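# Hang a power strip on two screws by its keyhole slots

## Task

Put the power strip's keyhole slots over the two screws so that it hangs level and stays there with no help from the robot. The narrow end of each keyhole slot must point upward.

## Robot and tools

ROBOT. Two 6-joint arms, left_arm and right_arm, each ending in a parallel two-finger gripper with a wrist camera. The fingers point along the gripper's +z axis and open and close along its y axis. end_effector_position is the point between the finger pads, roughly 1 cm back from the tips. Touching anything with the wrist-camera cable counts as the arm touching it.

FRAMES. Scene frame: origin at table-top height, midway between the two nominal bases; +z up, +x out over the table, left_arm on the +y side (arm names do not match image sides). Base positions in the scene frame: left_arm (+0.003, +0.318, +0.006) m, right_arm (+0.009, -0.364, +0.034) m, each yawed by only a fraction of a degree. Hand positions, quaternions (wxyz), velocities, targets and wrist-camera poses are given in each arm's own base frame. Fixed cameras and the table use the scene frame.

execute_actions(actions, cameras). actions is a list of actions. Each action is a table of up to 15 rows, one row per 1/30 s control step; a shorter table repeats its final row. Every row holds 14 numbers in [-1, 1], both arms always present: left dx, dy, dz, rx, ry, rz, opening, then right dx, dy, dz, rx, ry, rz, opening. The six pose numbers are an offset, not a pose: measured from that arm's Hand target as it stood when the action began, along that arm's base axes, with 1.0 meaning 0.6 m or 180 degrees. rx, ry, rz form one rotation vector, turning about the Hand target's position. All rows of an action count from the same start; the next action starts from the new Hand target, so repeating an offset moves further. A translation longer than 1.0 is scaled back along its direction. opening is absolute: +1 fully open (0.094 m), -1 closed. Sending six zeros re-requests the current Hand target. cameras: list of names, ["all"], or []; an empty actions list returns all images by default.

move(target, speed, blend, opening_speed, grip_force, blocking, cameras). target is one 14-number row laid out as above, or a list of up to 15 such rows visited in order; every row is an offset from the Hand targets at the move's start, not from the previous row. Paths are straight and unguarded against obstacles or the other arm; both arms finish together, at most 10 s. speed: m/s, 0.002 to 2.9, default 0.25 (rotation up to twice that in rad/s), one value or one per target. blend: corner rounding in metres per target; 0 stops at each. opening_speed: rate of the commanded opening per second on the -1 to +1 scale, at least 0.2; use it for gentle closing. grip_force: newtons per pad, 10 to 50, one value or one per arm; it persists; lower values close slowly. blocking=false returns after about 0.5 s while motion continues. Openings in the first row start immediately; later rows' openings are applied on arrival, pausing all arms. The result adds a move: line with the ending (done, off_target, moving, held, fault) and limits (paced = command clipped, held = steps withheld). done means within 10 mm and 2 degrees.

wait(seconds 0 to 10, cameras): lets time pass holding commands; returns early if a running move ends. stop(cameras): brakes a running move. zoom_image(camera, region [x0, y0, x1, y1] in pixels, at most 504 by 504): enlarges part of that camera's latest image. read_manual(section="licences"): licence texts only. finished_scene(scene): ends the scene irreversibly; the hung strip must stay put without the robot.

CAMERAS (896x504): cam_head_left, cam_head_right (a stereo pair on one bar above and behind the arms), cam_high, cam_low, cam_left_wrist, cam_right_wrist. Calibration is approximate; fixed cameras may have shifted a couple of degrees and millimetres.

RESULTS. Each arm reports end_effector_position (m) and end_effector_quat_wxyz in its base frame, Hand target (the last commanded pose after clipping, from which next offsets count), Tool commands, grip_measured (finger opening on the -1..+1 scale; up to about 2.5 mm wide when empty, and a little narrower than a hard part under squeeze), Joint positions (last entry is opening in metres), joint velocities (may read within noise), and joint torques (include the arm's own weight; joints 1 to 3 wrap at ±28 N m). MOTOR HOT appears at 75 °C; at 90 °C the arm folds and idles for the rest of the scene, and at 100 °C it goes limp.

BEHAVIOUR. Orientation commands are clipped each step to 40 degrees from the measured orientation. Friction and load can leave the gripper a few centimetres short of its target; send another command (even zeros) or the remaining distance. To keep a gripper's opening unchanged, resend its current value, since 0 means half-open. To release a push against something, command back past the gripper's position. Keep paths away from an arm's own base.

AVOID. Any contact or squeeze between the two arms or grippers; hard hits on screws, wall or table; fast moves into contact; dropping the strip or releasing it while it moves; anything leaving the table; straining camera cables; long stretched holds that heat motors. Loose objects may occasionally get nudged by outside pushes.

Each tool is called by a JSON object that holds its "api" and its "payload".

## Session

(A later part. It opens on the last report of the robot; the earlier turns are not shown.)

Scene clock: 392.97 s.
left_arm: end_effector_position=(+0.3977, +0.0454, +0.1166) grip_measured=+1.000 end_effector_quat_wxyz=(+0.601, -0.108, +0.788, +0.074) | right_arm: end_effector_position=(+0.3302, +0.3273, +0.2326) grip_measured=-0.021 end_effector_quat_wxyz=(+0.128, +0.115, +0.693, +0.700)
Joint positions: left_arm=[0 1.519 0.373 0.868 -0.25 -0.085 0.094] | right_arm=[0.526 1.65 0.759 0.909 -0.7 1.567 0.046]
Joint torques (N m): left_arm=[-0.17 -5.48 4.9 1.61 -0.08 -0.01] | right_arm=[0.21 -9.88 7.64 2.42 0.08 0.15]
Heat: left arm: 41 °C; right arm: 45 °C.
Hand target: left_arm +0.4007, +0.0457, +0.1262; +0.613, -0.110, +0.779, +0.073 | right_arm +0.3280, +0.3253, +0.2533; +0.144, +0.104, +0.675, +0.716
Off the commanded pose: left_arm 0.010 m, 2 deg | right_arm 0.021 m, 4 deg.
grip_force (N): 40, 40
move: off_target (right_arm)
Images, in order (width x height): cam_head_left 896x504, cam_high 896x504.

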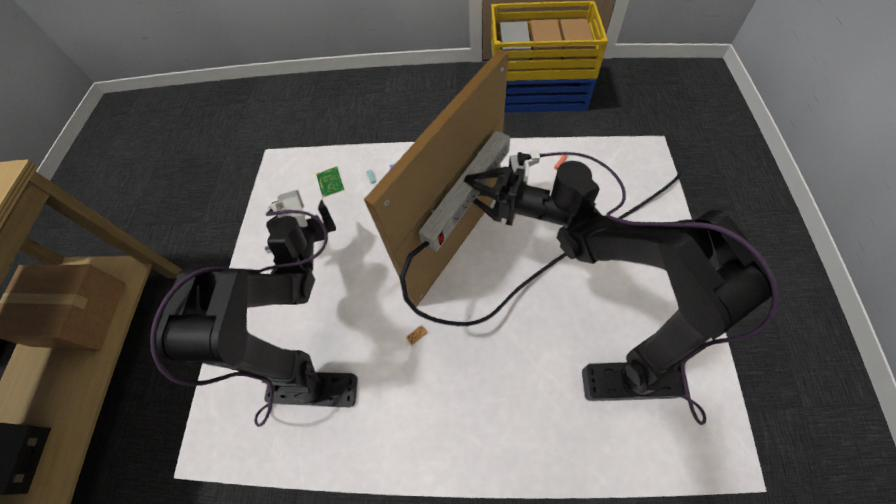

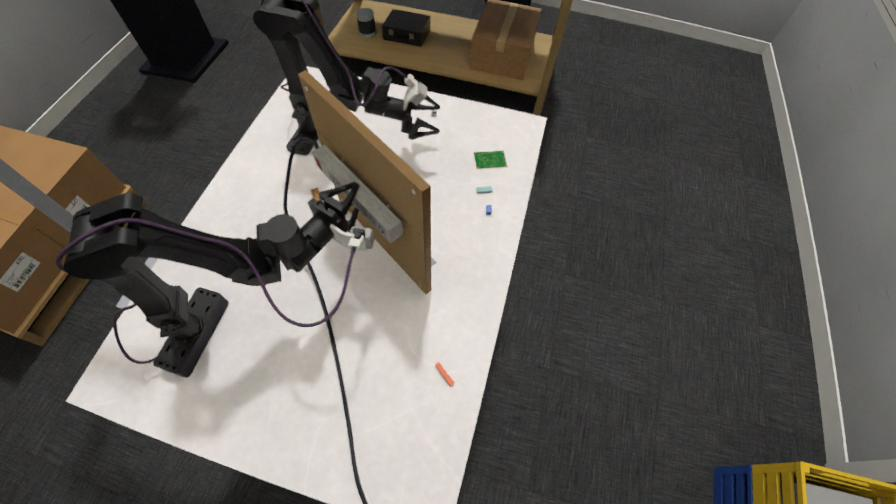

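{"api": "move", "payload": {"target": [0,0,0,0,0,0,1, -0.003,-0.005,-0.018,0,0,0,-0.5], "speed": 0.1, "cameras": ["cam_head_left","cam_high","cam_head_right"]}}

{"api": "zoom_image", "payload": {"camera": "cam_head_left", "region": [410, 120, 510, 240]}}

{"api": "zoom_image", "payload": {"camera": "cam_high", "region": [310, 130, 420, 250]}}

Scene clock: 410.53 s.
left_arm: end_effector_position=(+0.3977, +0.0454, +0.1166) grip_measured=+1.000 end_effector_quat_wxyz=(+0.601, -0.108, +0.788, +0.074) | right_arm: end_effector_position=(+0.3261, +0.3248, +0.2276) grip_measured=-0.021 end_effector_quat_wxyz=(+0.129, +0.114, +0.691, +0.702)
Joint positions: left_arm=[0 1.519 0.373 0.868 -0.25 -0.085 0.094] | right_arm=[0.526 1.65 0.728 0.946 -0.699 1.567 0.046]
Joint torques (N m): left_arm=[-0.12 -5.48 4.85 1.61 -0.06 -0.02] | right_arm=[-0.28 -8.17 7.34 2.52 0.02 0.14]
Heat: left arm: 42 °C; right arm: 45 °C.
Hand target: left_arm +0.4007, +0.0457, +0.1262; +0.613, -0.110, +0.779, +0.073 | right_arm +0.3263, +0.3223, +0.2425; +0.144, +0.104, +0.675, +0.716
Off the commanded pose: left_arm 0.010 m, 2 deg | right_arm 0.015 m, 3 deg.
grip_force (N): 40, 40
move: off_target (right_arm)
Images, in order (width x height): cam_head_left 896x504, cam_head_right 896x504, cam_high 896x504.

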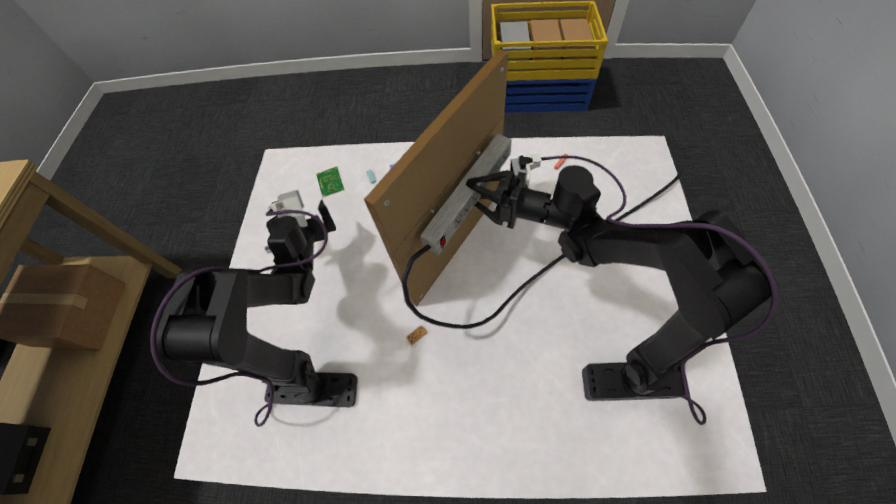

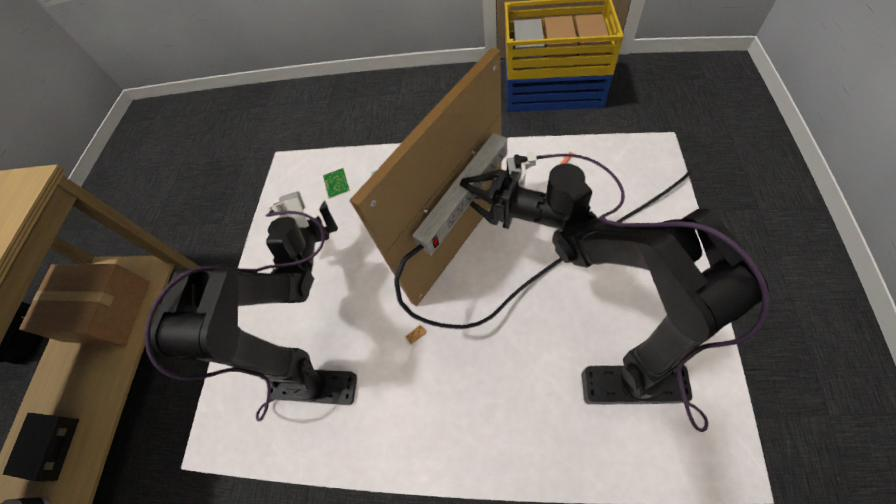

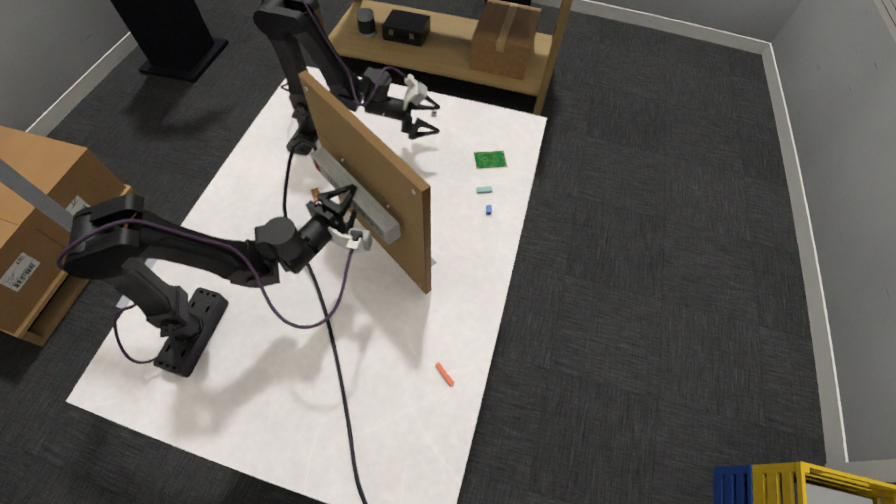

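Scaled by 4.200 from the camera's 896x504 image, which has a finer 1280x720 frame.

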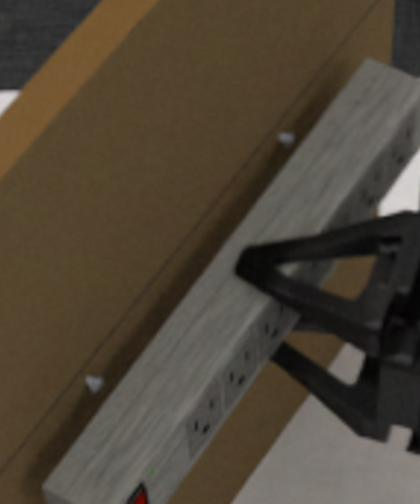

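Scaled by 4.200 from the camera's 896x504 image, which has a finer 1280x720 frame.

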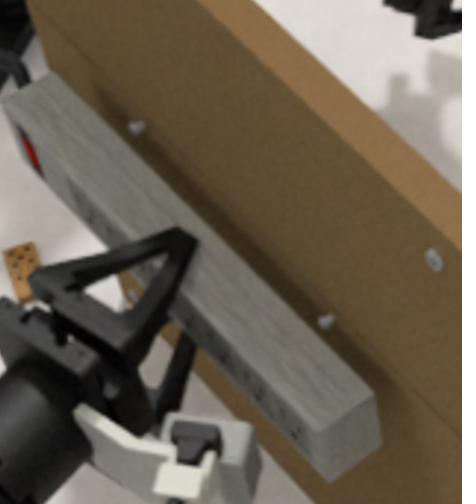

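{"api": "move", "payload": {"target": [0,0,0,0,0,0,1, 0.002,-0.0014,0.06,0,0,0,-0.5], "speed": 0.1}}

Scene clock: 428.17 s.
left_arm: end_effector_position=(+0.3977, +0.0454, +0.1166) grip_measured=+1.000 end_effector_quat_wxyz=(+0.601, -0.108, +0.788, +0.074) | right_arm: end_effector_position=(+0.3263, +0.3216, +0.2388) grip_measured=-0.021 end_effector_quat_wxyz=(+0.119, +0.129, +0.702, +0.691)
Joint positions: left_arm=[0 1.519 0.373 0.868 -0.25 -0.085 0.094] | right_arm=[0.52 1.586 0.763 0.8 -0.699 1.567 0.046]
Joint torques (N m): left_arm=[-0.14 -5.42 4.9 1.62 -0.07 0] | right_arm=[-0.16 -10.48 11.02 2.32 0.01 0.12]
Heat: left arm: 42 °C; right arm: 45 °C.
Hand target: left_arm +0.4007, +0.0457, +0.1262; +0.613, -0.110, +0.779, +0.073 | right_arm +0.3275, +0.3215, +0.2784; +0.144, +0.105, +0.675, +0.716
Off the commanded pose: left_arm 0.010 m, 2 deg | right_arm 0.040 m, 6 deg.
grip_force (N): 40, 40
move: off_target (right_arm)

{"api": "move", "payload": {"target": [0,0,0,0,0,0,1, 0,0,0.02,0,0,0,-0.5], "speed": 0.1}}

{"api": "move", "payload": {"target": [0,0,0,0,0,0,1, 0.0219,0.0335,0,0,0,0,-0.5], "speed": 0.08, "cameras": ["cam_head_left","cam_high"]}}

{"api": "zoom_image", "payload": {"camera": "cam_head_left", "region": [410, 110, 510, 240]}}

{"api": "zoom_image", "payload": {"camera": "cam_high", "region": [310, 130, 420, 250]}}

Scene clock: 435.00 s.
left_arm: end_effector_position=(+0.3977, +0.0454, +0.1166) grip_measured=+1.000 end_effector_quat_wxyz=(+0.601, -0.108, +0.788, +0.074) | right_arm: end_effector_position=(+0.3266, +0.3218, +0.2467) grip_measured=-0.021 end_effector_quat_wxyz=(+0.117, +0.131, +0.704, +0.689)
Joint positions: left_arm=[0 1.519 0.373 0.868 -0.25 -0.085 0.094] | right_arm=[0.52 1.565 0.787 0.746 -0.699 1.567 0.046]
Joint torques (N m): left_arm=[-0.09 -5.49 4.86 1.62 -0.06 -0.02] | right_arm=[-0.13 -10.56 11.64 2.42 -0.03 0.16]
Heat: left arm: 42 °C; right arm: 45 °C.
Hand target: left_arm +0.4007, +0.0457, +0.1262; +0.613, -0.110, +0.779, +0.073 | right_arm +0.3275, +0.3215, +0.2903; +0.143, +0.105, +0.675, +0.716
Off the commanded pose: left_arm 0.010 m, 2 deg | right_arm 0.044 m, 6 deg.
grip_force (N): 40, 40
move: off_target (right_arm)

Scene clock: 435.80 s.
left_arm: end_effector_position=(+0.3977, +0.0454, +0.1166) grip_measured=+1.000 end_effector_quat_wxyz=(+0.601, -0.108, +0.788, +0.074) | right_arm: end_effector_position=(+0.3350, +0.3355, +0.2693) grip_measured=-0.021 end_effector_quat_wxyz=(+0.128, +0.116, +0.693, +0.700)
Joint positions: left_arm=[0 1.519 0.373 0.868 -0.25 -0.085 0.094] | right_arm=[0.542 1.594 0.872 0.74 -0.682 1.566 0.046]
Joint torques (N m): left_arm=[-0.13 -5.46 4.85 1.63 -0.07 -0.01] | right_arm=[0.66 -6.31 11.75 2.4 0.14 0.15]
Heat: left arm: 42 °C; right arm: 45 °C.
Hand target: left_arm +0.4007, +0.0457, +0.1262; +0.613, -0.110, +0.779, +0.073 | right_arm +0.3405, +0.3417, +0.2905; +0.143, +0.104, +0.675, +0.716
Off the commanded pose: left_arm 0.010 m, 2 deg | right_arm 0.023 m, 3 deg.
grip_force (N): 40, 40
move: off_target (right_arm)
Images, in order (width x height): cam_head_left 896x504, cam_high 896x504.

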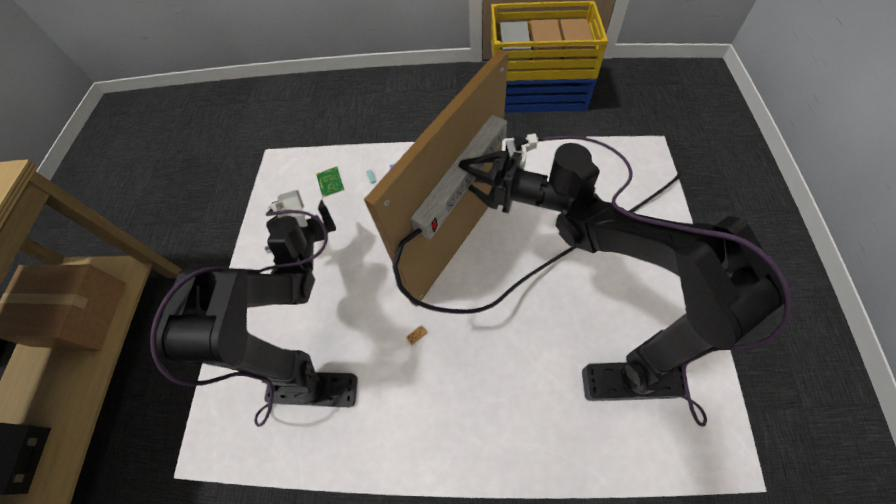

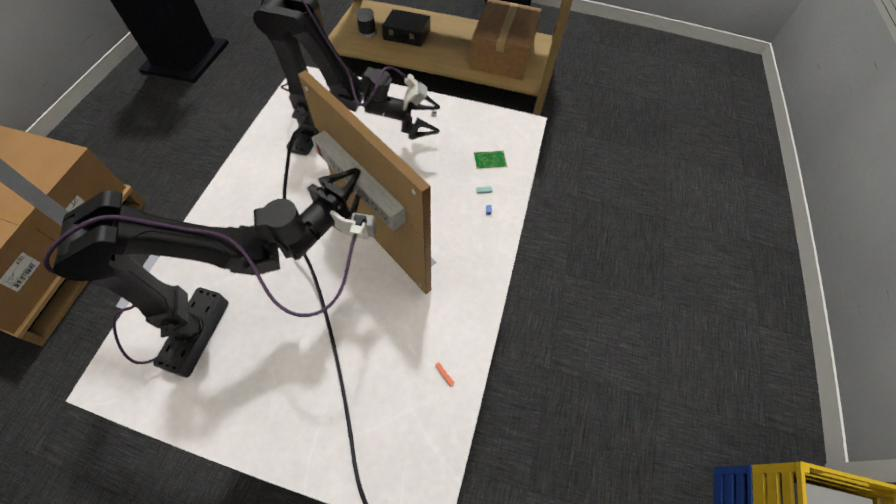

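Scaled by 3.877 from the camera's 896x504 image, which has a finer 1280x720 frame.

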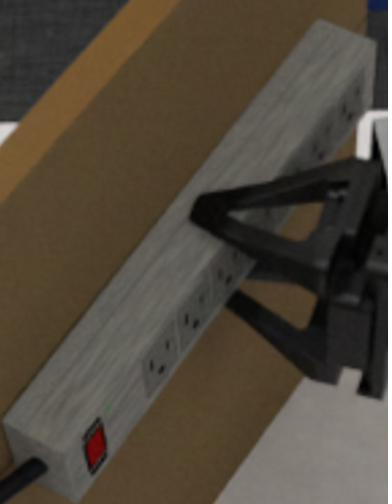

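Scaled by 4.200 from the camera's 896x504 image, which has a finer 1280x720 frame.

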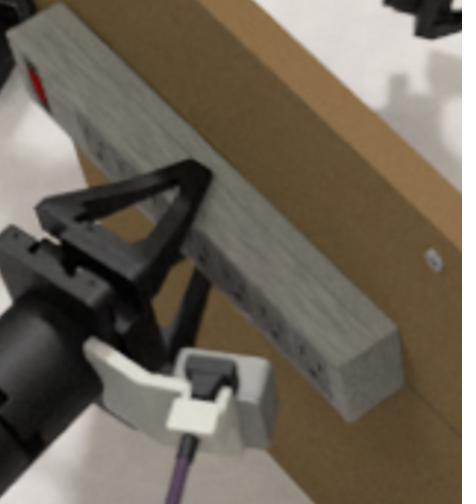

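{"api": "move", "payload": {"target": [0,0,0,0,0,0,1, -0.0182,-0.0279,0,0,0,0,-0.5], "speed": 0.1}}

{"api": "move", "payload": {"target": [0,0,0,0,0,0,1, 0,0,-0.03,0,0,0,-0.5], "speed": 0.1}}

Scene clock: 447.17 s.
left_arm: end_effector_position=(+0.3977, +0.0454, +0.1166) grip_measured=+1.000 end_effector_quat_wxyz=(+0.601, -0.108, +0.788, +0.074) | right_arm: end_effector_position=(+0.3361, +0.3293, +0.2674) grip_measured=-0.021 end_effector_quat_wxyz=(+0.130, +0.118, +0.693, +0.699)
Joint positions: left_arm=[0 1.519 0.373 0.868 -0.25 -0.085 0.094] | right_arm=[0.526 1.586 0.856 0.746 -0.691 1.566 0.046]
Joint torques (N m): left_arm=[-0.12 -5.5 4.86 1.62 -0.07 -0.01] | right_arm=[-0.21 -10.96 7.87 2.34 -0.04 0.2]
Heat: left arm: 42 °C; right arm: 46 °C.
Hand target: left_arm +0.4007, +0.0457, +0.1262; +0.613, -0.110, +0.779, +0.073 | right_arm +0.3298, +0.3248, +0.2905; +0.144, +0.105, +0.675, +0.716
Off the commanded pose: left_arm 0.010 m, 2 deg | right_arm 0.024 m, 4 deg.
grip_force (N): 40, 40
move: off_target (right_arm)

Scene clock: 448.23 s.
left_arm: end_effector_position=(+0.3977, +0.0454, +0.1166) grip_measured=+1.000 end_effector_quat_wxyz=(+0.601, -0.108, +0.788, +0.074) | right_arm: end_effector_position=(+0.3307, +0.3263, +0.2584) grip_measured=-0.021 end_effector_quat_wxyz=(+0.132, +0.116, +0.691, +0.701)
Joint positions: left_arm=[0 1.519 0.373 0.868 -0.25 -0.085 0.094] | right_arm=[0.526 1.586 0.808 0.803 -0.692 1.566 0.046]
Joint torques (N m): left_arm=[-0.1 -5.48 4.92 1.61 -0.07 -0.02] | right_arm=[-0.23 -7.65 7.91 2.58 -0.01 0.15]
Heat: left arm: 42 °C; right arm: 46 °C.
Hand target: left_arm +0.4007, +0.0457, +0.1262; +0.613, -0.110, +0.779, +0.073 | right_arm +0.3296, +0.3249, +0.2724; +0.143, +0.105, +0.675, +0.716
Off the commanded pose: left_arm 0.010 m, 2 deg | right_arm 0.014 m, 3 deg.
grip_force (N): 40, 40
move: off_target (right_arm)

{"api": "move", "payload": {"target": [0,0,0,0,0,0,1, -0.0014,0.0009,-0.02,0,0,0,-0.5], "speed": 0.1}}

{"api": "move", "payload": {"target": [0,0,0,0,0,0,1, 0.0182,0.0279,0,0,0,0,-0.5], "speed": 0.08, "cameras": ["cam_head_left","cam_high"]}}

{"api": "zoom_image", "payload": {"camera": "cam_head_left", "region": [410, 110, 510, 240]}}

{"api": "zoom_image", "payload": {"camera": "cam_high", "region": [310, 130, 420, 250]}}

Scene clock: 454.53 s.
left_arm: end_effector_position=(+0.3977, +0.0454, +0.1166) grip_measured=+1.000 end_effector_quat_wxyz=(+0.601, -0.108, +0.788, +0.074) | right_arm: end_effector_position=(+0.3286, +0.3251, +0.2529) grip_measured=-0.021 end_effector_quat_wxyz=(+0.136, +0.112, +0.687, +0.705)
Joint positions: left_arm=[0 1.519 0.373 0.868 -0.25 -0.085 0.094] | right_arm=[0.526 1.597 0.779 0.857 -0.692 1.566 0.046]
Joint torques (N m): left_arm=[-0.06 -5.49 4.9 1.63 -0.05 0] | right_arm=[0.17 -6.48 7.76 2.54 0.01 0.12]
Heat: left arm: 42 °C; right arm: 47 °C.
Hand target: left_arm +0.4007, +0.0457, +0.1262; +0.613, -0.110, +0.779, +0.073 | right_arm +0.3288, +0.3255, +0.2606; +0.143, +0.104, +0.675, +0.716
Off the commanded pose: left_arm 0.010 m, 2 deg | right_arm 0.008 m, 2 deg.
grip_force (N): 40, 40
move: done

Scene clock: 455.23 s.
left_arm: end_effector_position=(+0.3977, +0.0454, +0.1166) grip_measured=+1.000 end_effector_quat_wxyz=(+0.601, -0.108, +0.788, +0.074) | right_arm: end_effector_position=(+0.3319, +0.3333, +0.2332) grip_measured=-0.021 end_effector_quat_wxyz=(+0.123, +0.122, +0.698, +0.695)
Joint positions: left_arm=[0 1.519 0.373 0.868 -0.25 -0.085 0.094] | right_arm=[0.541 1.651 0.785 0.862 -0.681 1.565 0.046]
Joint torques (N m): left_arm=[-0.1 -5.48 4.94 1.61 -0.05 0] | right_arm=[0.9 -6.52 12.36 2.51 0.13 0.12]
Heat: left arm: 42 °C; right arm: 47 °C.
Hand target: left_arm +0.4007, +0.0457, +0.1262; +0.613, -0.110, +0.779, +0.073 | right_arm +0.3398, +0.3421, +0.2604; +0.144, +0.105, +0.675, +0.716
Off the commanded pose: left_arm 0.010 m, 2 deg | right_arm 0.030 m, 5 deg.
grip_force (N): 40, 40
move: off_target (right_arm)
Images, in order (width x height): cam_head_left 896x504, cam_high 896x504.

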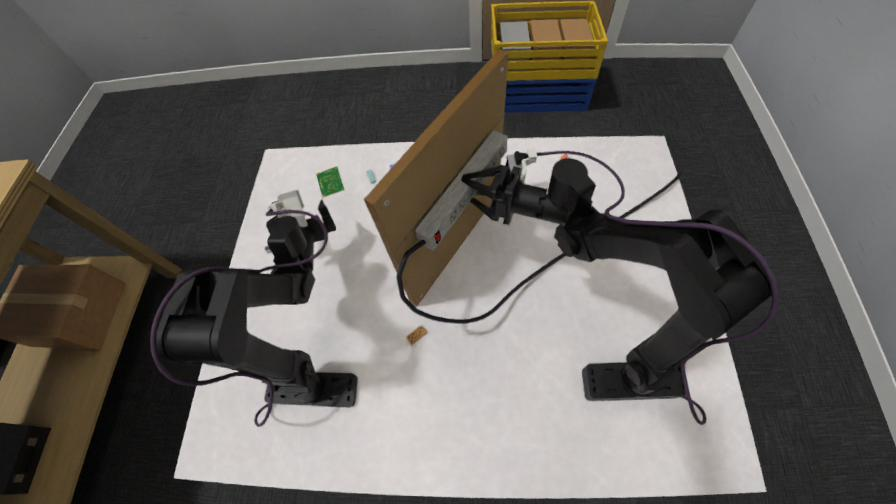

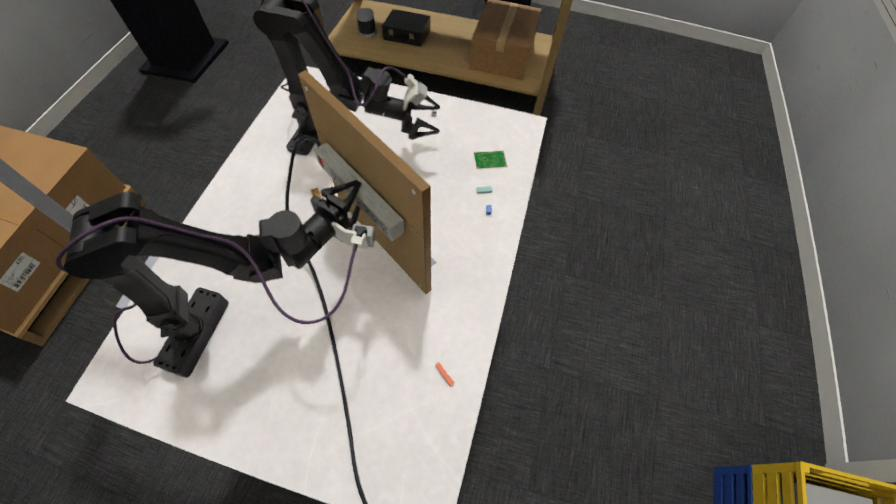

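Scaled by 3.877 from the camera's 896x504 image, which has a finer 1280x720 frame.

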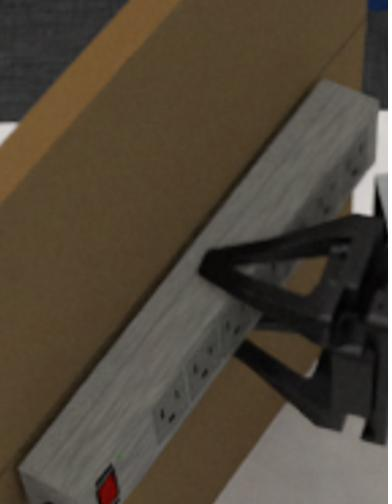

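Scaled by 4.200 from the camera's 896x504 image, which has a finer 1280x720 frame.

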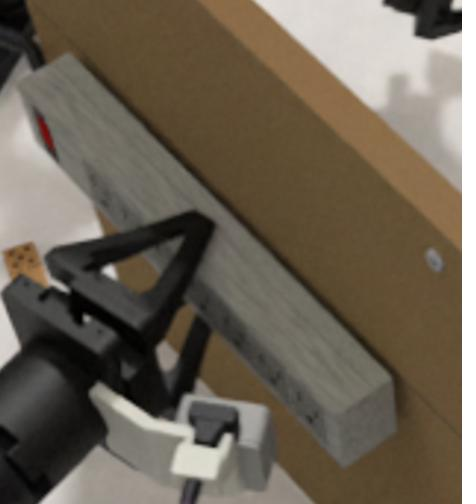

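{"api": "move", "payload": {"target": [0,0,0,0,0,0,1, 0.001,-0.001,0.02,0,0,0,-0.5], "speed": 0.05}}

{"api": "move", "payload": {"target": [0,0,0,0,0,0,1, 0,0,0.012,0,0,0,-0.5], "speed": 0.05}}

Scene clock: 460.03 s.
left_arm: end_effector_position=(+0.3977, +0.0454, +0.1166) grip_measured=+1.000 end_effector_quat_wxyz=(+0.601, -0.108, +0.788, +0.074) | right_arm: end_effector_position=(+0.3322, +0.3333, +0.2330) grip_measured=-0.021 end_effector_quat_wxyz=(+0.118, +0.120, +0.701, +0.693)
Joint positions: left_arm=[0 1.519 0.373 0.868 -0.25 -0.085 0.094] | right_arm=[0.537 1.651 0.794 0.843 -0.694 1.563 0.046]
Joint torques (N m): left_arm=[-0.12 -5.48 4.93 1.62 -0.06 -0.02] | right_arm=[1.05 -9.05 13.55 2.19 0.23 0.15]
Heat: left arm: 42 °C; right arm: 46 °C.
Hand target: left_arm +0.4007, +0.0457, +0.1262; +0.613, -0.110, +0.779, +0.073 | right_arm +0.3404, +0.3415, +0.2724; +0.143, +0.105, +0.675, +0.716
Off the commanded pose: left_arm 0.010 m, 2 deg | right_arm 0.041 m, 5 deg.
grip_force (N): 40, 40
move: off_target (right_arm)

Scene clock: 460.93 s.
left_arm: end_effector_position=(+0.3977, +0.0454, +0.1166) grip_measured=+1.000 end_effector_quat_wxyz=(+0.601, -0.108, +0.788, +0.074) | right_arm: end_effector_position=(+0.3321, +0.3333, +0.2336) grip_measured=-0.021 end_effector_quat_wxyz=(+0.116, +0.123, +0.706, +0.688)
Joint positions: left_arm=[0 1.519 0.373 0.868 -0.25 -0.085 0.094] | right_arm=[0.537 1.639 0.805 0.801 -0.695 1.555 0.046]
Joint torques (N m): left_arm=[-0.13 -5.45 4.88 1.62 -0.08 -0.01] | right_arm=[0.98 -9.46 13.94 2.24 0.2 0.3]
Heat: left arm: 42 °C; right arm: 46 °C.
Hand target: left_arm +0.4007, +0.0457, +0.1262; +0.613, -0.110, +0.779, +0.073 | right_arm +0.3404, +0.3416, +0.2796; +0.143, +0.105, +0.675, +0.716
Off the commanded pose: left_arm 0.010 m, 2 deg | right_arm 0.048 m, 6 deg.
grip_force (N): 40, 40
move: off_target (right_arm)

{"api": "move", "payload": {"target": [0,0,0,0,0,0,1, 0,0,0.02,0.009,-0.006,0,-0.5], "speed": 0.05}}

{"api": "move", "payload": {"target": [0,0,0,0,0,0,1, 0,0,0.012,0,0,0,-0.5], "speed": 0.05}}

Scene clock: 468.90 s.
left_arm: end_effector_position=(+0.3977, +0.0454, +0.1166) grip_measured=+1.000 end_effector_quat_wxyz=(+0.601, -0.108, +0.788, +0.074) | right_arm: end_effector_position=(+0.3321, +0.3331, +0.2342) grip_measured=-0.021 end_effector_quat_wxyz=(+0.115, +0.123, +0.705, +0.688)
Joint positions: left_arm=[0 1.519 0.373 0.868 -0.25 -0.085 0.094] | right_arm=[0.537 1.637 0.805 0.798 -0.695 1.556 0.046]
Joint torques (N m): left_arm=[-0.08 -5.46 4.93 1.61 -0.07 -0.01] | right_arm=[1.07 -10.21 14.24 2.59 0.16 0.39]
Heat: left arm: 42 °C; right arm: 46 °C.
Hand target: left_arm +0.4007, +0.0457, +0.1262; +0.613, -0.110, +0.779, +0.073 | right_arm +0.3404, +0.3415, +0.2916; +0.148, +0.100, +0.663, +0.727
Off the commanded pose: left_arm 0.010 m, 2 deg | right_arm 0.059 m, 8 deg.
grip_force (N): 40, 40
move: off_target (right_arm)

Scene clock: 469.77 s.
left_arm: end_effector_position=(+0.3977, +0.0454, +0.1166) grip_measured=+1.000 end_effector_quat_wxyz=(+0.601, -0.108, +0.788, +0.074) | right_arm: end_effector_position=(+0.3320, +0.3332, +0.2365) grip_measured=-0.021 end_effector_quat_wxyz=(+0.107, +0.132, +0.708, +0.686)
Joint positions: left_arm=[0 1.519 0.373 0.868 -0.25 -0.085 0.094] | right_arm=[0.537 1.626 0.817 0.761 -0.695 1.57 0.046]
Joint torques (N m): left_arm=[-0.16 -5.44 4.86 1.62 -0.08 0] | right_arm=[0.87 -10.5 14.41 2.66 0.23 0.3]
Heat: left arm: 42 °C; right arm: 46 °C.
Hand target: left_arm +0.4007, +0.0457, +0.1262; +0.613, -0.110, +0.779, +0.073 | right_arm +0.3404, +0.3416, +0.2989; +0.148, +0.100, +0.663, +0.727
Off the commanded pose: left_arm 0.010 m, 2 deg | right_arm 0.063 m, 9 deg.
grip_force (N): 40, 40
move: off_target (right_arm)

{"api": "move", "payload": {"target": [0,0,0,0,0,0,1, -0.006,-0.009,0.012,-0.0055,-0.0084,0,-0.5], "speed": 0.05}}

{"api": "move", "payload": {"target": [0,0,0,0,0,0,1, 0,0,0.01,0,0,0,-0.5], "speed": 0.05}}

Scene clock: 475.10 s.
left_arm: end_effector_position=(+0.3977, +0.0454, +0.1166) grip_measured=+1.000 end_effector_quat_wxyz=(+0.601, -0.108, +0.788, +0.074) | right_arm: end_effector_position=(+0.3322, +0.3324, +0.2390) grip_measured=-0.021 end_effector_quat_wxyz=(+0.105, +0.137, +0.714, +0.679)
Joint positions: left_arm=[0 1.519 0.373 0.868 -0.25 -0.085 0.094] | right_arm=[0.537 1.606 0.832 0.7 -0.69 1.562 0.046]
Joint torques (N m): left_arm=[-0.1 -5.44 4.83 1.61 -0.06 -0.01] | right_arm=[0.43 -11.84 13.57 2.8 0.05 -0.02]
Heat: left arm: 42 °C; right arm: 47 °C.
Hand target: left_arm +0.4007, +0.0457, +0.1262; +0.613, -0.110, +0.779, +0.073 | right_arm +0.3368, +0.3361, +0.3060; +0.158, +0.089, +0.667, +0.722
Off the commanded pose: left_arm 0.010 m, 2 deg | right_arm 0.067 m, 11 deg.
grip_force (N): 40, 40
move: off_target (right_arm)

Scene clock: 475.90 s.
left_arm: end_effector_position=(+0.3977, +0.0454, +0.1166) grip_measured=+1.000 end_effector_quat_wxyz=(+0.601, -0.108, +0.788, +0.074) | right_arm: end_effector_position=(+0.3325, +0.3321, +0.2552) grip_measured=-0.021 end_effector_quat_wxyz=(+0.117, +0.124, +0.706, +0.687)
Joint positions: left_arm=[0 1.519 0.373 0.868 -0.25 -0.085 0.094] | right_arm=[0.535 1.587 0.853 0.697 -0.694 1.551 0.046]
Joint torques (N m): left_arm=[-0.13 -5.46 4.82 1.62 -0.08 0] | right_arm=[0.61 -10.67 13.75 2.6 0.11 0.12]
Heat: left arm: 42 °C; right arm: 47 °C.
Hand target: left_arm +0.4007, +0.0457, +0.1262; +0.613, -0.110, +0.779, +0.073 | right_arm +0.3368, +0.3361, +0.3121; +0.158, +0.089, +0.667, +0.722
Off the commanded pose: left_arm 0.010 m, 2 deg | right_arm 0.057 m, 9 deg.
grip_force (N): 40, 40
move: off_target (right_arm)

{"api": "move", "payload": {"target": [[0,0,0,0,0,0,1, 0.007,0.0105,0,0.005,-0.003,0,-0.5],[0,0,0,0,0,0,1, 0.007,0.0105,-0.03,0.005,-0.003,0,-0.5]], "speed": 0.03}}

{"api": "move", "payload": {"target": [0,0,0,0,0,0,1, 0,0,-0.015,0,0,0,-0.5], "speed": 0.03, "cameras": ["cam_head_left","cam_high"]}}

Scene clock: 486.90 s.
left_arm: end_effector_position=(+0.3977, +0.0454, +0.1166) grip_measured=+1.000 end_effector_quat_wxyz=(+0.601, -0.108, +0.788, +0.074) | right_arm: end_effector_position=(+0.3327, +0.3324, +0.2563) grip_measured=-0.021 end_effector_quat_wxyz=(+0.116, +0.119, +0.704, +0.690)
Joint positions: left_arm=[0 1.519 0.373 0.868 -0.25 -0.085 0.094] | right_arm=[0.532 1.594 0.854 0.714 -0.705 1.554 0.046]
Joint torques (N m): left_arm=[-0.12 -5.49 4.86 1.62 -0.08 -0.02] | right_arm=[1.58 -5.87 11.51 3.43 0.32 0.14]
Heat: left arm: 42 °C; right arm: 48 °C.
Hand target: left_arm +0.4007, +0.0457, +0.1262; +0.613, -0.110, +0.779, +0.073 | right_arm +0.3410, +0.3424, +0.2941; +0.160, +0.087, +0.661, +0.728
Off the commanded pose: left_arm 0.010 m, 2 deg | right_arm 0.040 m, 9 deg.
grip_force (N): 40, 40
move: off_target (right_arm)

Scene clock: 487.90 s.
left_arm: end_effector_position=(+0.3977, +0.0454, +0.1166) grip_measured=+1.000 end_effector_quat_wxyz=(+0.601, -0.108, +0.788, +0.074) | right_arm: end_effector_position=(+0.3325, +0.3323, +0.2554) grip_measured=-0.021 end_effector_quat_wxyz=(+0.118, +0.111, +0.698, +0.698)
Joint positions: left_arm=[0 1.519 0.373 0.868 -0.25 -0.085 0.094] | right_arm=[0.528 1.611 0.842 0.771 -0.718 1.563 0.046]
Joint torques (N m): left_arm=[-0.06 -5.49 4.89 1.63 -0.07 -0.01] | right_arm=[1.8 -5.3 11.02 3.21 0.45 0.08]
Heat: left arm: 42 °C; right arm: 48 °C.
Hand target: left_arm +0.4007, +0.0457, +0.1262; +0.613, -0.110, +0.779, +0.073 | right_arm +0.3409, +0.3425, +0.2850; +0.160, +0.087, +0.661, +0.728
Off the commanded pose: left_arm 0.010 m, 2 deg | right_arm 0.033 m, 8 deg.
grip_force (N): 40, 40
move: off_target (right_arm)
Images, in order (width x height): cam_head_left 896x504, cam_high 896x504.

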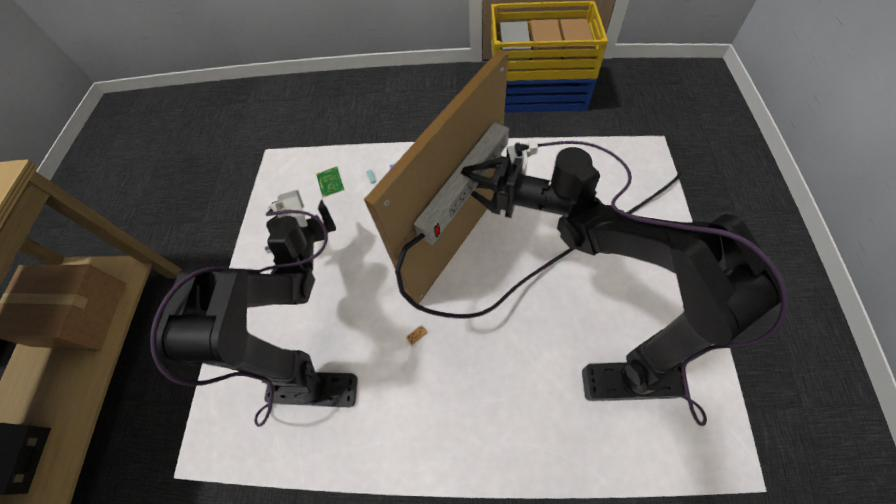

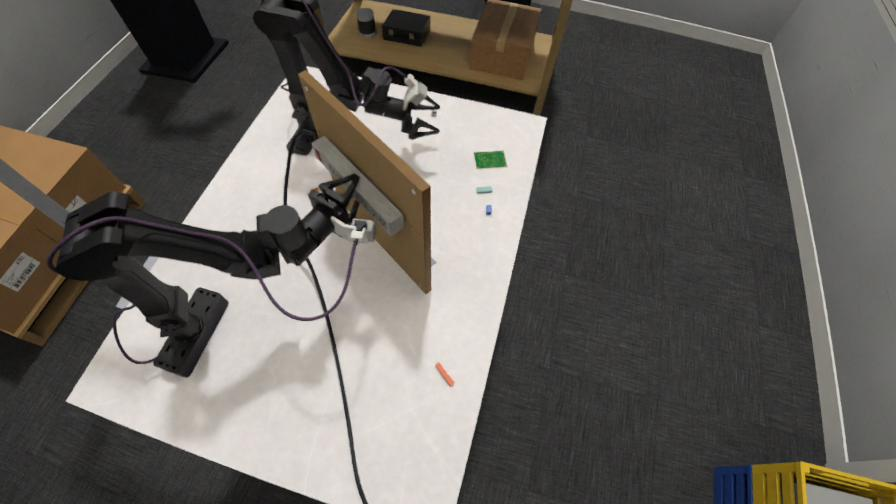

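{"api": "move", "payload": {"target": [0,0,0,0,0,0,1, 0,0,-0.015,0,0,0,-0.5], "speed": 0.03}}

{"api": "move", "payload": {"target": [0,0,0,0,0,0,1, 0,0,-0.012,0,0,0,-0.5], "speed": 0.03}}

{"api": "move", "payload": {"target": [0,0,0,0,0,0,1, 0,0,-0.012,0,0,0,-0.5], "speed": 0.03}}

Scene clock: 494.63 s.
left_arm: end_effector_position=(+0.3977, +0.0454, +0.1166) grip_measured=+1.000 end_effector_quat_wxyz=(+0.601, -0.108, +0.788, +0.074) | right_arm: end_effector_position=(+0.3324, +0.3320, +0.2544) grip_measured=-0.021 end_effector_quat_wxyz=(+0.121, +0.105, +0.690, +0.706)
Joint positions: left_arm=[0 1.519 0.373 0.868 -0.25 -0.085 0.094] | right_arm=[0.525 1.631 0.826 0.84 -0.726 1.575 0.046]
Joint torques (N m): left_arm=[-0.12 -5.48 4.92 1.62 -0.07 -0.02] | right_arm=[2.15 -4.83 10.7 2.93 0.57 0]
Heat: left arm: 42 °C; right arm: 48 °C.
Hand target: left_arm +0.4007, +0.0457, +0.1262; +0.613, -0.110, +0.779, +0.073 | right_arm +0.3409, +0.3424, +0.2760; +0.160, +0.087, +0.661, +0.728
Off the commanded pose: left_arm 0.010 m, 2 deg | right_arm 0.025 m, 6 deg.
grip_force (N): 40, 40
move: off_target (right_arm)

Scene clock: 495.60 s.
left_arm: end_effector_position=(+0.3977, +0.0454, +0.1166) grip_measured=+1.000 end_effector_quat_wxyz=(+0.601, -0.108, +0.788, +0.074) | right_arm: end_effector_position=(+0.3323, +0.3318, +0.2535) grip_measured=-0.021 end_effector_quat_wxyz=(+0.123, +0.100, +0.683, +0.713)
Joint positions: left_arm=[0 1.519 0.373 0.868 -0.25 -0.085 0.094] | right_arm=[0.524 1.647 0.814 0.895 -0.73 1.586 0.046]
Joint torques (N m): left_arm=[-0.12 -5.35 4.96 1.61 -0.08 -0.04] | right_arm=[2.22 -4.78 10.71 2.69 0.57 -0.14]
Heat: left arm: 42 °C; right arm: 48 °C.
Hand target: left_arm +0.4007, +0.0457, +0.1262; +0.613, -0.110, +0.779, +0.073 | right_arm +0.3409, +0.3424, +0.2689; +0.160, +0.087, +0.661, +0.728
Off the commanded pose: left_arm 0.010 m, 2 deg | right_arm 0.021 m, 5 deg.
grip_force (N): 40, 40
move: off_target (right_arm)

Scene clock: 496.57 s.
left_arm: end_effector_position=(+0.3977, +0.0454, +0.1166) grip_measured=+1.000 end_effector_quat_wxyz=(+0.601, -0.108, +0.788, +0.074) | right_arm: end_effector_position=(+0.3323, +0.3316, +0.2527) grip_measured=-0.021 end_effector_quat_wxyz=(+0.126, +0.096, +0.677, +0.719)
Joint positions: left_arm=[0 1.519 0.373 0.868 -0.25 -0.085 0.094] | right_arm=[0.522 1.665 0.803 0.951 -0.733 1.598 0.046]
Joint torques (N m): left_arm=[-0.12 -5.49 4.86 1.61 -0.08 -0.02] | right_arm=[2.33 -4.49 10.37 2.46 0.61 -0.19]
Heat: left arm: 42 °C; right arm: 48 °C.
Hand target: left_arm +0.4007, +0.0457, +0.1262; +0.613, -0.110, +0.779, +0.073 | right_arm +0.3410, +0.3424, +0.2617; +0.160, +0.087, +0.661, +0.728
Off the commanded pose: left_arm 0.010 m, 2 deg | right_arm 0.016 m, 5 deg.
grip_force (N): 40, 40
move: off_target (right_arm)

{"api": "move", "payload": {"target": [0,0,0,0,0,0,1, -0.003,-0.0045,-0.006,-0.022,0.0145,0,-0.5], "speed": 0.03}}

{"api": "move", "payload": {"target": [0,0,0,0,0,0,1, 0,0,-0.01,-0.01,0.007,0,-0.5], "speed": 0.03}}

Scene clock: 503.27 s.
left_arm: end_effector_position=(+0.3977, +0.0454, +0.1166) grip_measured=+1.000 end_effector_quat_wxyz=(+0.601, -0.108, +0.788, +0.074) | right_arm: end_effector_position=(+0.3322, +0.3328, +0.2468) grip_measured=-0.021 end_effector_quat_wxyz=(+0.140, +0.086, +0.691, +0.704)
Joint positions: left_arm=[0 1.519 0.373 0.868 -0.25 -0.085 0.094] | right_arm=[0.528 1.651 0.808 0.882 -0.722 1.525 0.046]
Joint torques (N m): left_arm=[-0.16 -5.45 4.94 1.61 -0.06 -0.01] | right_arm=[1.48 -7.84 11.62 1.52 0.47 0.08]
Heat: left arm: 42 °C; right arm: 47 °C.
Hand target: left_arm +0.4007, +0.0457, +0.1262; +0.613, -0.110, +0.779, +0.073 | right_arm +0.3391, +0.3398, +0.2581; +0.148, +0.097, +0.689, +0.703
Off the commanded pose: left_arm 0.010 m, 2 deg | right_arm 0.015 m, 2 deg.
grip_force (N): 40, 40
move: off_target (right_arm)

Scene clock: 504.37 s.
left_arm: end_effector_position=(+0.3977, +0.0454, +0.1166) grip_measured=+1.000 end_effector_quat_wxyz=(+0.601, -0.108, +0.788, +0.074) | right_arm: end_effector_position=(+0.3324, +0.3328, +0.2469) grip_measured=-0.021 end_effector_quat_wxyz=(+0.137, +0.090, +0.699, +0.697)
Joint positions: left_arm=[0 1.519 0.373 0.868 -0.25 -0.085 0.094] | right_arm=[0.528 1.636 0.821 0.826 -0.72 1.511 0.046]
Joint torques (N m): left_arm=[-0.1 -5.53 4.89 1.63 -0.08 -0.01] | right_arm=[1.42 -7.17 11.44 1.48 0.44 0]
Heat: left arm: 42 °C; right arm: 47 °C.
Hand target: left_arm +0.4007, +0.0457, +0.1262; +0.613, -0.110, +0.779, +0.073 | right_arm +0.3391, +0.3397, +0.2521; +0.142, +0.103, +0.702, +0.690
Off the commanded pose: left_arm 0.010 m, 2 deg | right_arm 0.011 m, 2 deg.
grip_force (N): 40, 40
move: off_target (right_arm)

{"api": "move", "payload": {"target": [0,0,0,0,0,0,1, -0.004,-0.006,-0.002,0.006,0.0092,0,-0.5], "speed": 0.03, "cameras": ["cam_head_left","cam_high"]}}

{"api": "zoom_image", "payload": {"camera": "cam_head_left", "region": [410, 110, 510, 240]}}

{"api": "zoom_image", "payload": {"camera": "cam_high", "region": [310, 130, 420, 250]}}

Scene clock: 512.70 s.
left_arm: end_effector_position=(+0.3977, +0.0454, +0.1166) grip_measured=+1.000 end_effector_quat_wxyz=(+0.601, -0.108, +0.788, +0.074) | right_arm: end_effector_position=(+0.3323, +0.3329, +0.2470) grip_measured=-0.021 end_effector_quat_wxyz=(+0.136, +0.090, +0.698, +0.697)
Joint positions: left_arm=[0 1.519 0.373 0.868 -0.25 -0.085 0.094] | right_arm=[0.528 1.636 0.821 0.827 -0.721 1.514 0.046]
Joint torques (N m): left_arm=[-0.13 -5.44 4.86 1.63 -0.07 0] | right_arm=[0.9 -7.8 9.76 1.65 0.32 0.33]
Heat: left arm: 42 °C; right arm: 45 °C.
Hand target: left_arm +0.4007, +0.0457, +0.1262; +0.613, -0.110, +0.779, +0.073 | right_arm +0.3367, +0.3362, +0.2508; +0.131, +0.114, +0.697, +0.695
Off the commanded pose: left_arm 0.010 m, 2 deg | right_arm 0.007 m, 3 deg.
grip_force (N): 40, 40
move: off_target (right_arm)
Images, in order (width x height): cam_head_left 896x504, cam_high 896x504.

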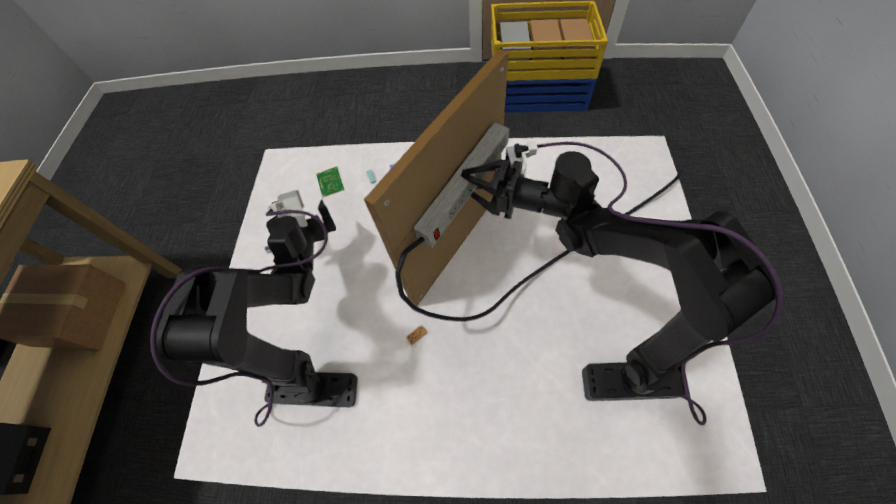

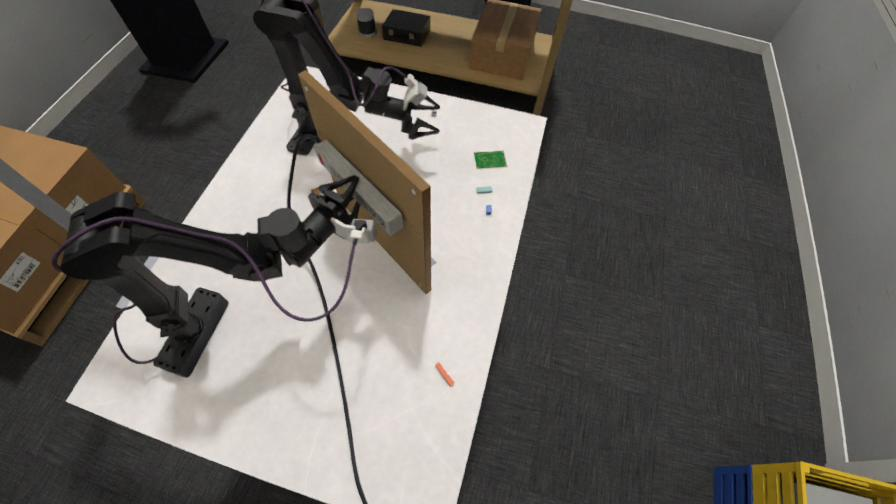

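Scaled by 3.877 from the camera's 896x504 image, which has a finer 1280x720 frame.

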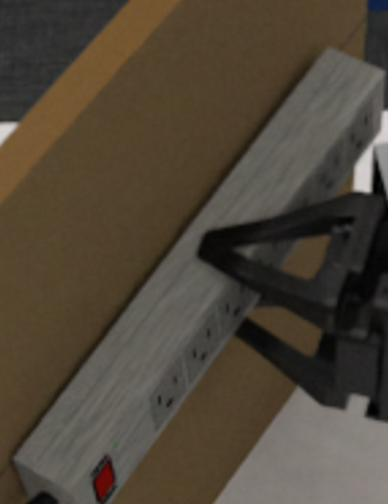

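Scaled by 4.200 from the camera's 896x504 image, which has a finer 1280x720 frame.

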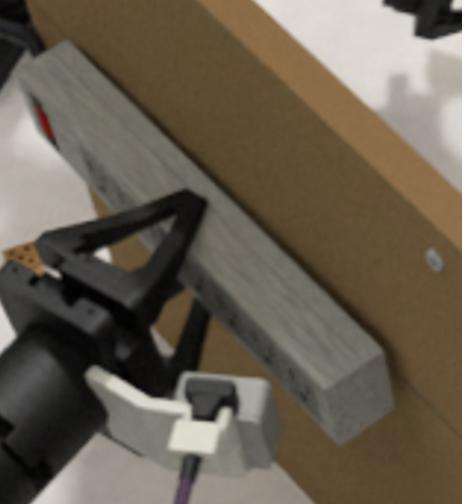

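{"api": "move", "payload": {"target": [0,0,0,0,0,0,1, -0.018,-0.027,0.023,0.004,0.006,0,-0.5], "speed": 0.08}}

{"api": "move", "payload": {"target": [0,0,0,0,0,0,1, 0.012,0.018,0,0,0,0,-0.5], "speed": 0.08, "cameras": ["cam_head_left","cam_high"]}}

{"api": "zoom_image", "payload": {"camera": "cam_head_left", "region": [410, 110, 510, 240]}}

{"api": "zoom_image", "payload": {"camera": "cam_high", "region": [310, 130, 420, 250]}}

Scene clock: 532.47 s.
left_arm: end_effector_position=(+0.3977, +0.0454, +0.1166) grip_measured=+1.000 end_effector_quat_wxyz=(+0.601, -0.108, +0.788, +0.074) | right_arm: end_effector_position=(+0.3302, +0.3235, +0.2395) grip_measured=-0.021 end_effector_quat_wxyz=(+0.111, +0.130, +0.714, +0.679)
Joint positions: left_arm=[0 1.519 0.373 0.868 -0.25 -0.085 0.094] | right_arm=[0.515 1.584 0.808 0.706 -0.712 1.544 0.046]
Joint torques (N m): left_arm=[-0.17 -5.53 4.82 1.62 -0.05 -0.02] | right_arm=[-0.02 -11.04 7.97 2.33 -0.03 0.3]
Heat: left arm: 42 °C; right arm: 43 °C.
Hand target: left_arm +0.4007, +0.0457, +0.1262; +0.613, -0.110, +0.779, +0.073 | right_arm +0.3260, +0.3199, +0.2646; +0.124, +0.122, +0.694, +0.699
Off the commanded pose: left_arm 0.010 m, 2 deg | right_arm 0.026 m, 4 deg.
grip_force (N): 40, 40
move: off_target (right_arm)

Scene clock: 533.27 s.
left_arm: end_effector_position=(+0.3977, +0.0454, +0.1166) grip_measured=+1.000 end_effector_quat_wxyz=(+0.601, -0.108, +0.788, +0.074) | right_arm: end_effector_position=(+0.3306, +0.3250, +0.2390) grip_measured=-0.021 end_effector_quat_wxyz=(+0.114, +0.134, +0.714, +0.678)
Joint positions: left_arm=[0 1.519 0.373 0.868 -0.25 -0.085 0.094] | right_arm=[0.523 1.584 0.808 0.705 -0.695 1.544 0.046]
Joint torques (N m): left_arm=[-0.08 -5.42 4.93 1.63 -0.08 0] | right_arm=[0.77 -7.64 11.26 2.39 0.01 0.28]
Heat: left arm: 42 °C; right arm: 43 °C.
Hand target: left_arm +0.4007, +0.0457, +0.1262; +0.613, -0.110, +0.779, +0.073 | right_arm +0.3332, +0.3307, +0.2647; +0.124, +0.122, +0.694, +0.699
Off the commanded pose: left_arm 0.010 m, 2 deg | right_arm 0.026 m, 4 deg.
grip_force (N): 40, 40
move: off_target (right_arm)
Images, in order (width x height): cam_head_left 896x504, cam_high 896x504.

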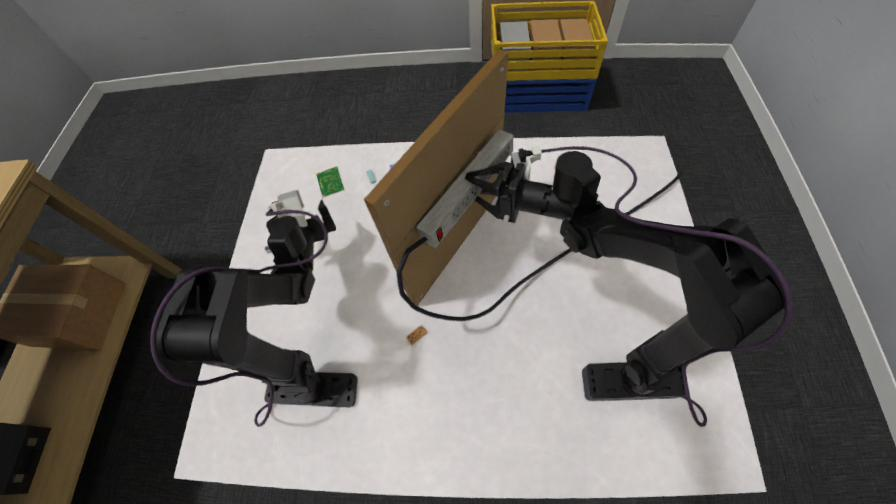

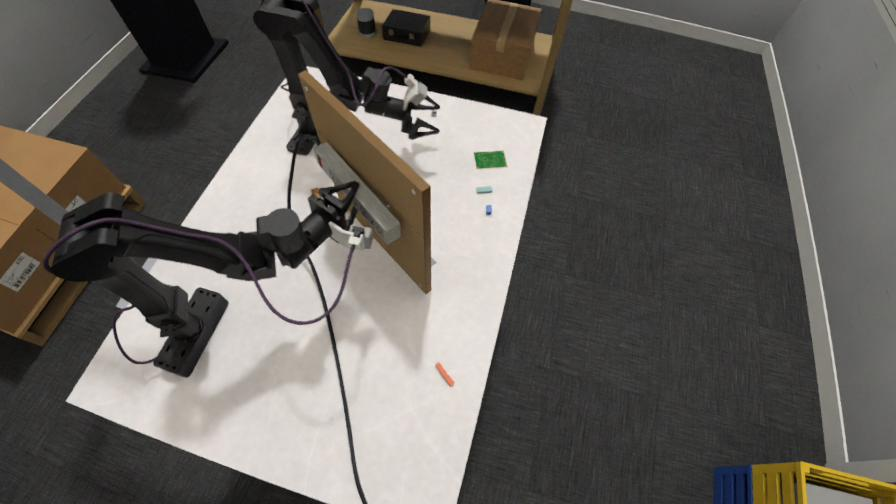

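Scaled by 3.877 from the camera's 896x504 image, which has a finer 1280x720 frame.

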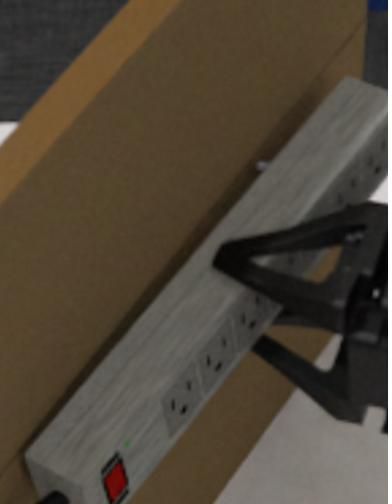

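Scaled by 4.200 from the camera's 896x504 image, which has a finer 1280x720 frame.

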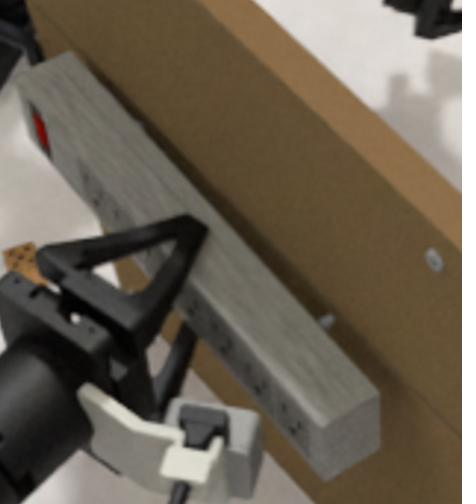

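{"api": "move", "payload": {"target": [0,0,0,0,0,0,1, -0.005,0.0032,0.008,0,0,0.007,-0.5], "speed": 0.08}}

{"api": "move", "payload": {"target": [0,0,0,0,0,0,1, 0.011,0.0168,0,0,0,0,-0.5], "speed": 0.05}}

Scene clock: 548.77 s.
left_arm: end_effector_position=(+0.3977, +0.0454, +0.1166) grip_measured=+1.000 end_effector_quat_wxyz=(+0.601, -0.108, +0.788, +0.074) | right_arm: end_effector_position=(+0.3298, +0.3256, +0.2373) grip_measured=-0.021 end_effector_quat_wxyz=(+0.107, +0.135, +0.717, +0.675)
Joint positions: left_arm=[0 1.519 0.373 0.868 -0.25 -0.085 0.094] | right_arm=[0.523 1.584 0.813 0.685 -0.702 1.544 0.046]
Joint torques (N m): left_arm=[-0.03 -5.48 4.93 1.64 -0.07 -0.03] | right_arm=[0.83 -8.24 11.88 2.33 -0.13 0.27]
Heat: left arm: 42 °C; right arm: 43 °C.
Hand target: left_arm +0.4007, +0.0457, +0.1262; +0.613, -0.110, +0.779, +0.073 | right_arm +0.3302, +0.3326, +0.2696; +0.116, +0.114, +0.695, +0.700
Off the commanded pose: left_arm 0.010 m, 2 deg | right_arm 0.033 m, 5 deg.
grip_force (N): 40, 40
move: off_target (right_arm)

Scene clock: 549.50 s.
left_arm: end_effector_position=(+0.3977, +0.0454, +0.1166) grip_measured=+1.000 end_effector_quat_wxyz=(+0.601, -0.108, +0.788, +0.074) | right_arm: end_effector_position=(+0.3318, +0.3344, +0.2468) grip_measured=-0.021 end_effector_quat_wxyz=(+0.108, +0.125, +0.714, +0.681)
Joint positions: left_arm=[0 1.519 0.373 0.868 -0.25 -0.085 0.094] | right_arm=[0.537 1.6 0.855 0.679 -0.702 1.545 0.046]
Joint torques (N m): left_arm=[-0.14 -5.48 4.94 1.63 -0.07 -0.02] | right_arm=[0.87 -6.16 12.05 2.44 0 0.26]
Heat: left arm: 42 °C; right arm: 43 °C.
Hand target: left_arm +0.4007, +0.0457, +0.1262; +0.613, -0.110, +0.779, +0.073 | right_arm +0.3368, +0.3427, +0.2693; +0.116, +0.114, +0.695, +0.700
Off the commanded pose: left_arm 0.010 m, 2 deg | right_arm 0.025 m, 3 deg.
grip_force (N): 40, 40
move: off_target (right_arm)


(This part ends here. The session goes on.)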